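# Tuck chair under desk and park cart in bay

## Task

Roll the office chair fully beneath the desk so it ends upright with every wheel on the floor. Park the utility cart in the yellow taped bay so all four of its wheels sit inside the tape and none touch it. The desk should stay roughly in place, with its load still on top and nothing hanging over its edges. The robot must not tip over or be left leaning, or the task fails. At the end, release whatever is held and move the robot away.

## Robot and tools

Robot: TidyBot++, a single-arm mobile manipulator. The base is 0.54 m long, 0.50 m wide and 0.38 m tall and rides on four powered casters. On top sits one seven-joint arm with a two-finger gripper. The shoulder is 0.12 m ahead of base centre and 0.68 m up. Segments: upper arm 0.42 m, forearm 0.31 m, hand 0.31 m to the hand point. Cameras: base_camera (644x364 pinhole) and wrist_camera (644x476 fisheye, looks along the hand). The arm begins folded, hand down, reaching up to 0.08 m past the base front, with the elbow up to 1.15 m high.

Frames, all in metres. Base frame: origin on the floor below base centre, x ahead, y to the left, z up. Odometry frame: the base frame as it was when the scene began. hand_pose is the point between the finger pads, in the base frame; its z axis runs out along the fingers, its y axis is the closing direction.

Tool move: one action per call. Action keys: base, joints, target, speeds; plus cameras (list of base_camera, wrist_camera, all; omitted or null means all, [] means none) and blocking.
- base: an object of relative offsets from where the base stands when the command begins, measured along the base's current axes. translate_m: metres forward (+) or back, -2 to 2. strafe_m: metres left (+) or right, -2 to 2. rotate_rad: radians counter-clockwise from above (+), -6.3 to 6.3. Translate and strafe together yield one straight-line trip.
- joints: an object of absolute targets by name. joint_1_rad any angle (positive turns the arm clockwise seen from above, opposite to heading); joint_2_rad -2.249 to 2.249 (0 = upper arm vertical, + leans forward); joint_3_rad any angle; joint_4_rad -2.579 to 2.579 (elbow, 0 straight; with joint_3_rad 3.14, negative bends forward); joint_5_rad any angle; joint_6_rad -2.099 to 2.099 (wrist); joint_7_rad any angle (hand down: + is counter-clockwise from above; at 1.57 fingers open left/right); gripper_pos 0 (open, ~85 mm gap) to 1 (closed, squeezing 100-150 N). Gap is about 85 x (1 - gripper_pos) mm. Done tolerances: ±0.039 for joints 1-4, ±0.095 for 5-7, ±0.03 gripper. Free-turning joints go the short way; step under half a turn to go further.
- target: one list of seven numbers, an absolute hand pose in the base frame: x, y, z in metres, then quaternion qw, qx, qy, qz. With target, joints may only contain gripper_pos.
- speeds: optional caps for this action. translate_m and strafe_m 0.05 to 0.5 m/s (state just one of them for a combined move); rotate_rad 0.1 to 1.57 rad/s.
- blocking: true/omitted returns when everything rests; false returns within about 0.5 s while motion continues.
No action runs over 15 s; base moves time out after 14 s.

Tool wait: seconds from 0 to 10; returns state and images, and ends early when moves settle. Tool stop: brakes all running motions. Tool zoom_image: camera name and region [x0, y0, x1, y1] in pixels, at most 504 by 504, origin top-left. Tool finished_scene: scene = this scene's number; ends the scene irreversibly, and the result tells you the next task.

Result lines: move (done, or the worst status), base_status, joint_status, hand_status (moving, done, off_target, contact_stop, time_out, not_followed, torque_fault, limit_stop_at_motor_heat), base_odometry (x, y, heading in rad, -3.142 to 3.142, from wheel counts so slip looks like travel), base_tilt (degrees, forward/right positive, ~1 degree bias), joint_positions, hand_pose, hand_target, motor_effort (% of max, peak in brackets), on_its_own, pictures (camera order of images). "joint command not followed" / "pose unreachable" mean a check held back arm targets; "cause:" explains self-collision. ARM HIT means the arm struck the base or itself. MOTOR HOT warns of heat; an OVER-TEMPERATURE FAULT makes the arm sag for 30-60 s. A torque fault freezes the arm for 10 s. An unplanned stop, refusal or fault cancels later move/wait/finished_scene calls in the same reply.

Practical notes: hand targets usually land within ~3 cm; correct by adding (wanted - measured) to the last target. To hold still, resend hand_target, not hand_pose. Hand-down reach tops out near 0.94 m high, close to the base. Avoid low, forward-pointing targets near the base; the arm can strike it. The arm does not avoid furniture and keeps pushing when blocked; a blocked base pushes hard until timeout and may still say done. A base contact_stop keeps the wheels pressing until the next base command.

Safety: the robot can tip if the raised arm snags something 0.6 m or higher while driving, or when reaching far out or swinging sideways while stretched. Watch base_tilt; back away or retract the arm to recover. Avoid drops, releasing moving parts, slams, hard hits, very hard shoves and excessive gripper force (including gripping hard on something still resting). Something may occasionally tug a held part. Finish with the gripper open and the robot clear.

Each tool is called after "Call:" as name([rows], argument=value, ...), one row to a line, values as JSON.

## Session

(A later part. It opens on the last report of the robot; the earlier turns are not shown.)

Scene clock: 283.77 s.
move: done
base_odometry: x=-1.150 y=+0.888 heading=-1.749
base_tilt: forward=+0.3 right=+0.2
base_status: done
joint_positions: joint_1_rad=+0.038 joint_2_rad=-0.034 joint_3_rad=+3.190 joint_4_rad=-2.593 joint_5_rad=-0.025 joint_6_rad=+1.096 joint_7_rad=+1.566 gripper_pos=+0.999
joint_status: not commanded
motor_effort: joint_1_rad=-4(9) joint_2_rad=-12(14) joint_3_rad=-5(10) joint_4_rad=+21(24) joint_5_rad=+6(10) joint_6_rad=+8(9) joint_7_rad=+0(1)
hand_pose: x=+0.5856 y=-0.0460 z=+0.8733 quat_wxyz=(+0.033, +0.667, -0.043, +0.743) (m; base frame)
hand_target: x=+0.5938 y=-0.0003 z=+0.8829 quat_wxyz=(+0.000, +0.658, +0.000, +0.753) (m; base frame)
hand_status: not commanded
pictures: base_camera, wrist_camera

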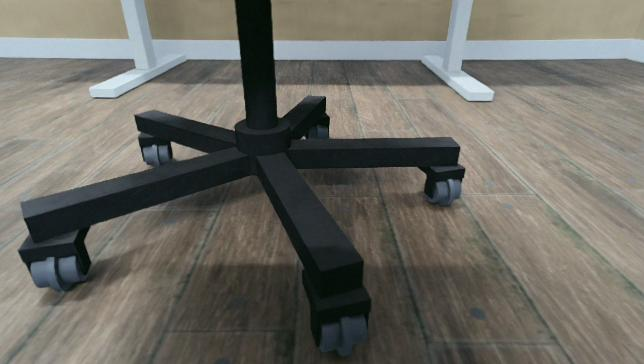

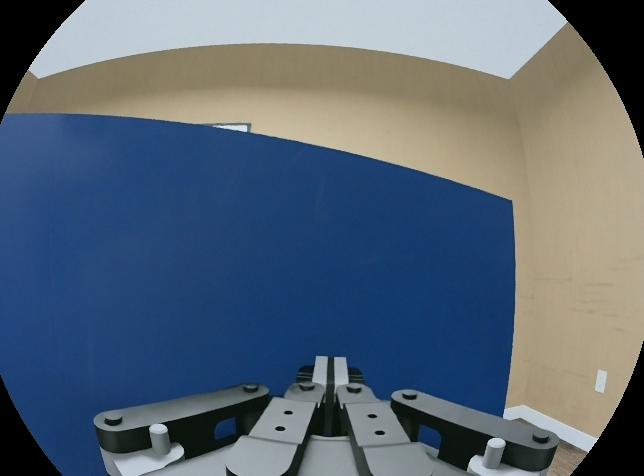

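Call:
move(base={"translate_m":-0.08,"strafe_m":0.17}, cameras=[])

Call:
move(base={"translate_m":0.2}, speeds={"translate_m":0.1})

Scene clock: 289.43 s.
move: done
base_odometry: x=-0.969 y=+0.936 heading=-1.749
base_tilt: forward=+0.3 right=+0.2
base_status: done
joint_positions: joint_1_rad=+0.011 joint_2_rad=-0.033 joint_3_rad=+3.160 joint_4_rad=-2.584 joint_5_rad=-0.025 joint_6_rad=+1.096 joint_7_rad=+1.566 gripper_pos=+0.999
joint_status: not commanded
motor_effort: joint_1_rad=+1(5) joint_2_rad=-13(14) joint_3_rad=+0(6) joint_4_rad=+17(19) joint_5_rad=+1(6) joint_6_rad=+8(8) joint_7_rad=+0(1)
hand_pose: x=+0.5891 y=-0.0195 z=+0.8774 quat_wxyz=(+0.012, +0.664, -0.024, +0.747) (m; base frame)
hand_target: x=+0.5938 y=-0.0003 z=+0.8829 quat_wxyz=(+0.000, +0.658, +0.000, +0.753) (m; base frame)
hand_status: not commanded
pictures: none
No camera images: "cameras" was empty.

Scene clock: 292.00 s.
move: done
base_odometry: x=-1.004 y=+0.740 heading=-1.749
base_tilt: forward=+0.3 right=+0.2
base_status: done
joint_positions: joint_1_rad=-0.026 joint_2_rad=-0.038 joint_3_rad=+3.116 joint_4_rad=-2.594 joint_5_rad=+0.018 joint_6_rad=+1.097 joint_7_rad=+1.566 gripper_pos=+0.999
joint_status: not commanded
motor_effort: joint_1_rad=+5(9) joint_2_rad=-11(13) joint_3_rad=+4(9) joint_4_rad=+20(25) joint_5_rad=-3(7) joint_6_rad=+8(9) joint_7_rad=+0(0)
hand_pose: x=+0.5847 y=+0.0306 z=+0.8754 quat_wxyz=(-0.023, +0.666, +0.025, +0.745) (m; base frame)
hand_target: x=+0.5938 y=-0.0003 z=+0.8829 quat_wxyz=(+0.000, +0.658, +0.000, +0.753) (m; base frame)
hand_status: not commanded
pictures: base_camera, wrist_camera

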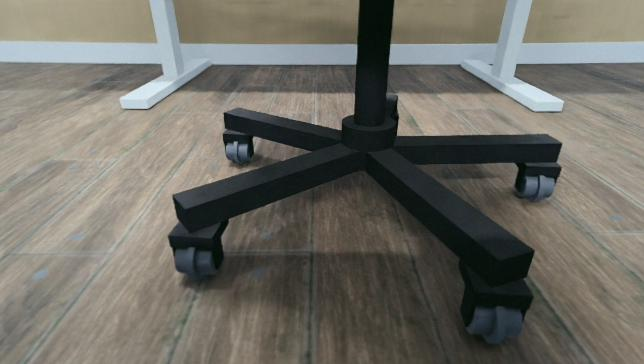

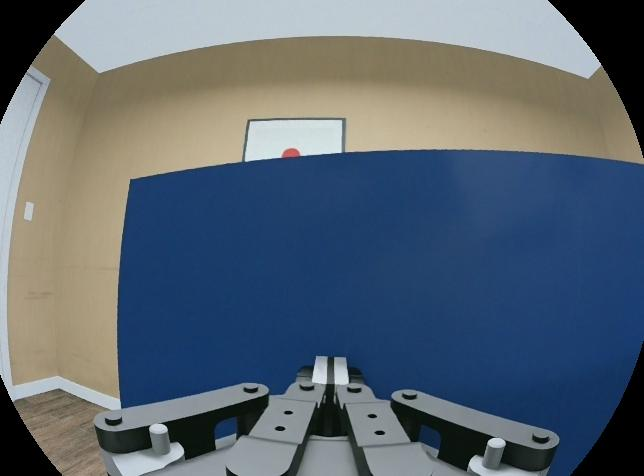

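Call:
move(base={"translate_m":-0.06,"strafe_m":-0.13}, cameras=[])

Call:
move(base={"translate_m":0.32}, speeds={"translate_m":0.12})

Scene clock: 295.93 s.
move: done
base_odometry: x=-1.122 y=+0.822 heading=-1.749
base_tilt: forward=+0.3 right=+0.2
base_status: done
joint_positions: joint_1_rad=-0.002 joint_2_rad=-0.032 joint_3_rad=+3.142 joint_4_rad=-2.577 joint_5_rad=+0.018 joint_6_rad=+1.097 joint_7_rad=+1.566 gripper_pos=+0.999
joint_status: not commanded
motor_effort: joint_1_rad=+1(5) joint_2_rad=-13(14) joint_3_rad=+0(4) joint_4_rad=+15(20) joint_5_rad=+1(3) joint_6_rad=+8(8) joint_7_rad=+0(1)
hand_pose: x=+0.5910 y=+0.0072 z=+0.8806 quat_wxyz=(-0.005, +0.662, +0.008, +0.749) (m; base frame)
hand_target: x=+0.5938 y=-0.0003 z=+0.8829 quat_wxyz=(+0.000, +0.658, +0.000, +0.753) (m; base frame)
hand_status: not commanded
pictures: none
No camera images: "cameras" was empty.

Scene clock: 299.23 s.
move: done
base_odometry: x=-1.178 y=+0.507 heading=-1.749
base_tilt: forward=+0.3 right=+0.2
base_status: done
joint_positions: joint_1_rad=+0.002 joint_2_rad=-0.039 joint_3_rad=+3.146 joint_4_rad=-2.592 joint_5_rad=+0.018 joint_6_rad=+1.104 joint_7_rad=+1.566 gripper_pos=+0.999
joint_status: not commanded
motor_effort: joint_1_rad=+0(2) joint_2_rad=-11(15) joint_3_rad=-1(3) joint_4_rad=+19(29) joint_5_rad=+1(3) joint_6_rad=+8(9) joint_7_rad=+0(1)
hand_pose: x=+0.5863 y=+0.0031 z=+0.8786 quat_wxyz=(-0.001, +0.663, +0.005, +0.749) (m; base frame)
hand_target: x=+0.5938 y=-0.0003 z=+0.8829 quat_wxyz=(+0.000, +0.658, +0.000, +0.753) (m; base frame)
hand_status: not commanded
pictures: base_camera, wrist_camera

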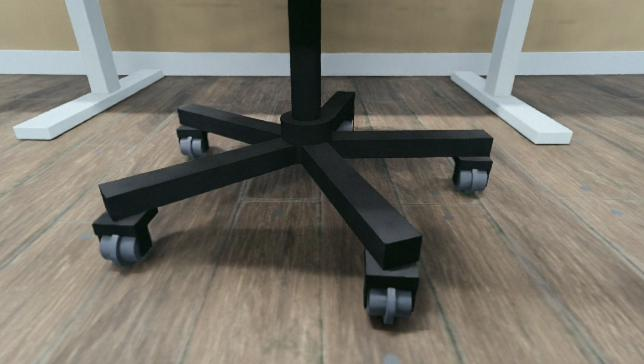

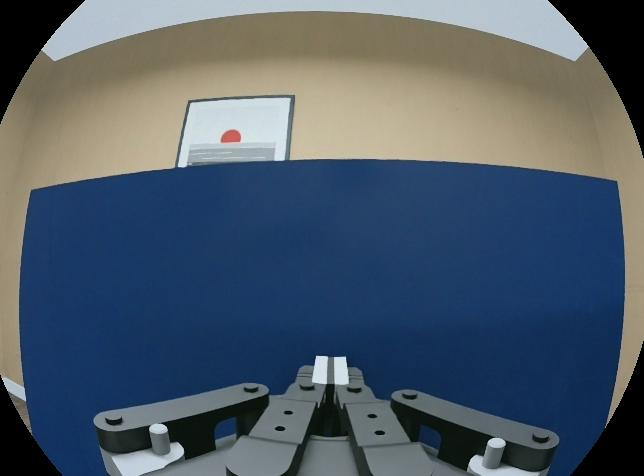

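Call:
move(base={"translate_m":0.3}, speeds={"translate_m":0.12})

Scene clock: 303.80 s.
move: done
base_odometry: x=-1.232 y=+0.212 heading=-1.749
base_tilt: forward=+0.3 right=+0.2
base_status: done
joint_positions: joint_1_rad=+0.004 joint_2_rad=-0.038 joint_3_rad=+3.148 joint_4_rad=-2.593 joint_5_rad=+0.018 joint_6_rad=+1.107 joint_7_rad=+1.566 gripper_pos=+0.999
joint_status: not commanded
motor_effort: joint_1_rad=+1(2) joint_2_rad=-11(13) joint_3_rad=+0(3) joint_4_rad=+20(28) joint_5_rad=+1(4) joint_6_rad=+8(9) joint_7_rad=+0(1)
hand_pose: x=+0.5860 y=+0.0010 z=+0.8789 quat_wxyz=(+0.000, +0.662, +0.003, +0.749) (m; base frame)
hand_target: x=+0.5938 y=-0.0003 z=+0.8829 quat_wxyz=(+0.000, +0.658, +0.000, +0.753) (m; base frame)
hand_status: not commanded
pictures: base_camera, wrist_camera

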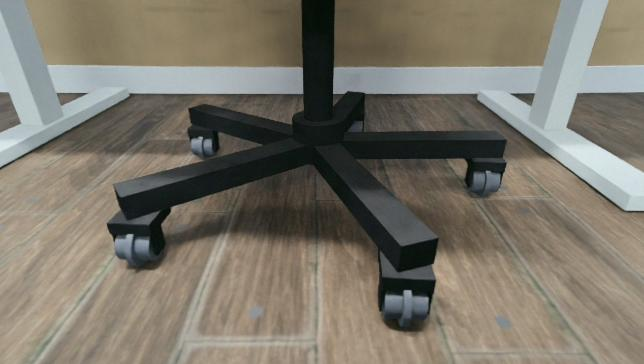

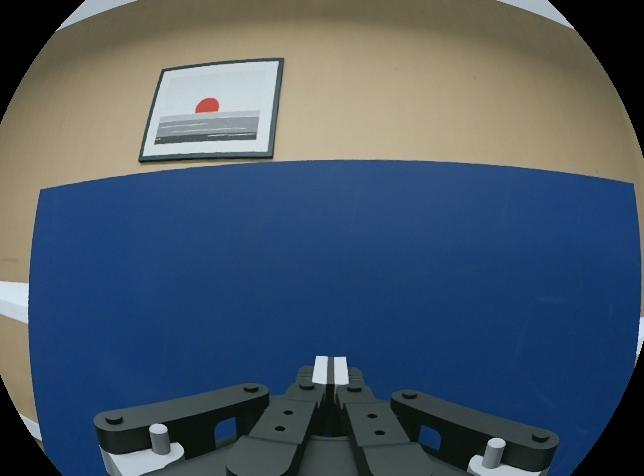

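Call:
move(base={"translate_m":0.1}, speeds={"translate_m":0.08})

Call:
move(base={"translate_m":0.06}, speeds={"translate_m":0.05})

Scene clock: 306.73 s.
move: done
base_odometry: x=-1.250 y=+0.113 heading=-1.749
base_tilt: forward=+0.3 right=+0.2
base_status: done
joint_positions: joint_1_rad=+0.014 joint_2_rad=-0.043 joint_3_rad=+3.158 joint_4_rad=-2.599 joint_5_rad=+0.017 joint_6_rad=+1.109 joint_7_rad=+1.566 gripper_pos=+0.999
joint_status: not commanded
motor_effort: joint_1_rad=-1(3) joint_2_rad=-9(12) joint_3_rad=-2(4) joint_4_rad=+21(27) joint_5_rad=+3(5) joint_6_rad=+8(9) joint_7_rad=+0(1)
hand_pose: x=+0.5837 y=-0.0079 z=+0.8789 quat_wxyz=(+0.007, +0.662, -0.003, +0.750) (m; base frame)
hand_target: x=+0.5938 y=-0.0003 z=+0.8829 quat_wxyz=(+0.000, +0.658, +0.000, +0.753) (m; base frame)
hand_status: not commanded
pictures: base_camera, wrist_camera

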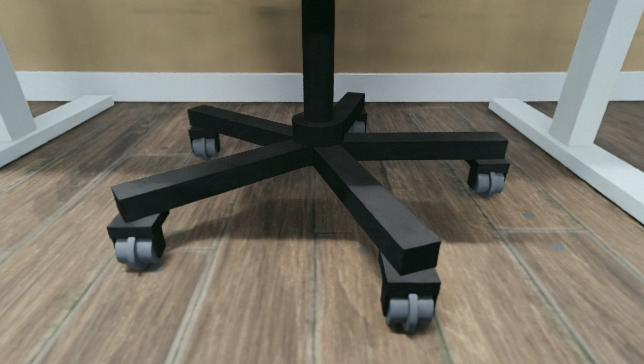

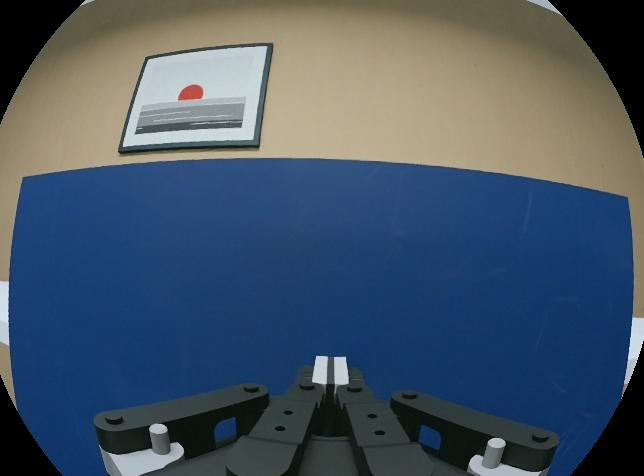

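Scene clock: 308.47 s.
move: done
base_odometry: x=-1.260 y=+0.056 heading=-1.750
base_tilt: forward=+0.2 right=+0.2
base_status: done
joint_positions: joint_1_rad=+0.017 joint_2_rad=-0.119 joint_3_rad=+3.159 joint_4_rad=-2.675 joint_5_rad=+0.017 joint_6_rad=+1.114 joint_7_rad=+1.566 gripper_pos=+0.999
joint_status: not commanded
motor_effort: joint_1_rad=-2(4) joint_2_rad=+9(13) joint_3_rad=-3(5) joint_4_rad=+35(42) joint_5_rad=+4(6) joint_6_rad=+6(12) joint_7_rad=-1(1)
hand_pose: x=+0.5516 y=-0.0094 z=+0.8779 quat_wxyz=(+0.008, +0.660, -0.006, +0.751) (m; base frame)
hand_target: x=+0.5938 y=-0.0003 z=+0.8829 quat_wxyz=(+0.000, +0.658, +0.000, +0.753) (m; base frame)
hand_status: not commanded
pictures: base_camera, wrist_camera

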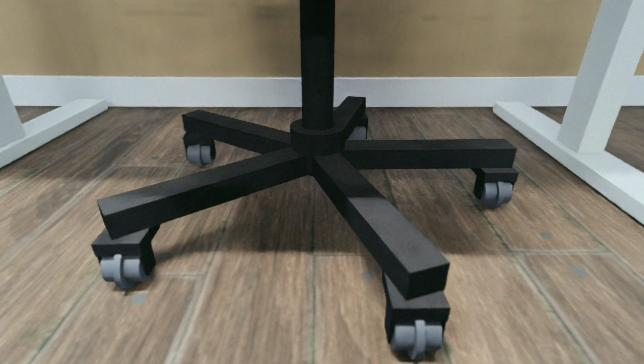

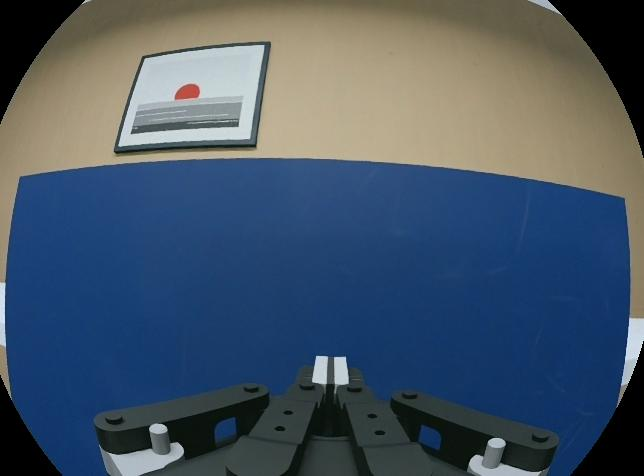

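Call:
move(base={"translate_m":-0.6}, speeds={"translate_m":0.25})

Call:
finished_scene(scene=2)

Scene clock: 315.03 s.
move: done
base_odometry: x=-1.153 y=+0.646 heading=-1.749
base_tilt: forward=+0.3 right=+0.2
base_status: done
joint_positions: joint_1_rad=+0.009 joint_2_rad=-0.017 joint_3_rad=+3.158 joint_4_rad=-2.563 joint_5_rad=+0.017 joint_6_rad=+1.114 joint_7_rad=+1.566 gripper_pos=+0.999
joint_status: not commanded
motor_effort: joint_1_rad=+1(2) joint_2_rad=-14(17) joint_3_rad=+0(2) joint_4_rad=+15(36) joint_5_rad=+1(4) joint_6_rad=+8(9) joint_7_rad=+0(1)
hand_pose: x=+0.5967 y=-0.0061 z=+0.8849 quat_wxyz=(+0.006, +0.657, -0.002, +0.754) (m; base frame)
hand_target: x=+0.5938 y=-0.0003 z=+0.8829 quat_wxyz=(+0.000, +0.658, +0.000, +0.753) (m; base frame)
hand_status: not commanded
pictures: base_camera, wrist_camera

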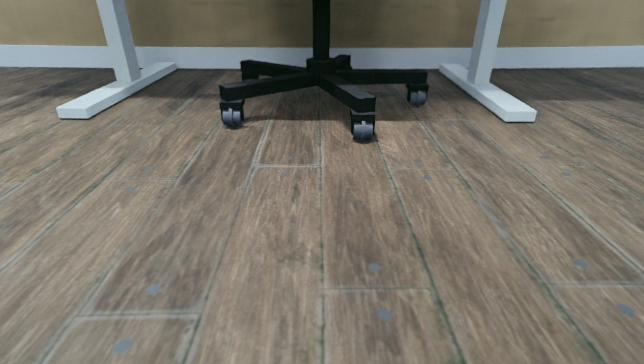

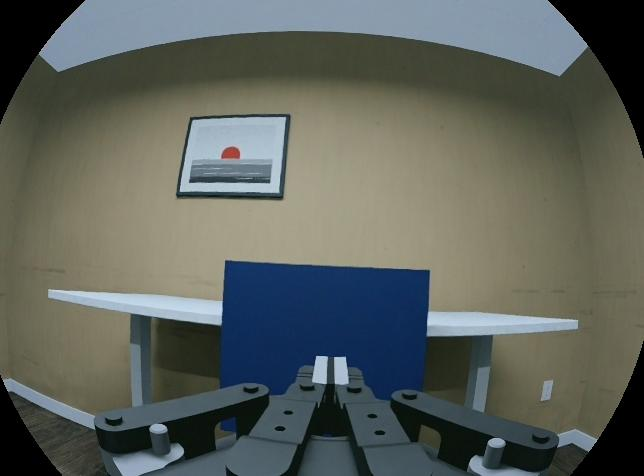

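The scene is finished: the task was done.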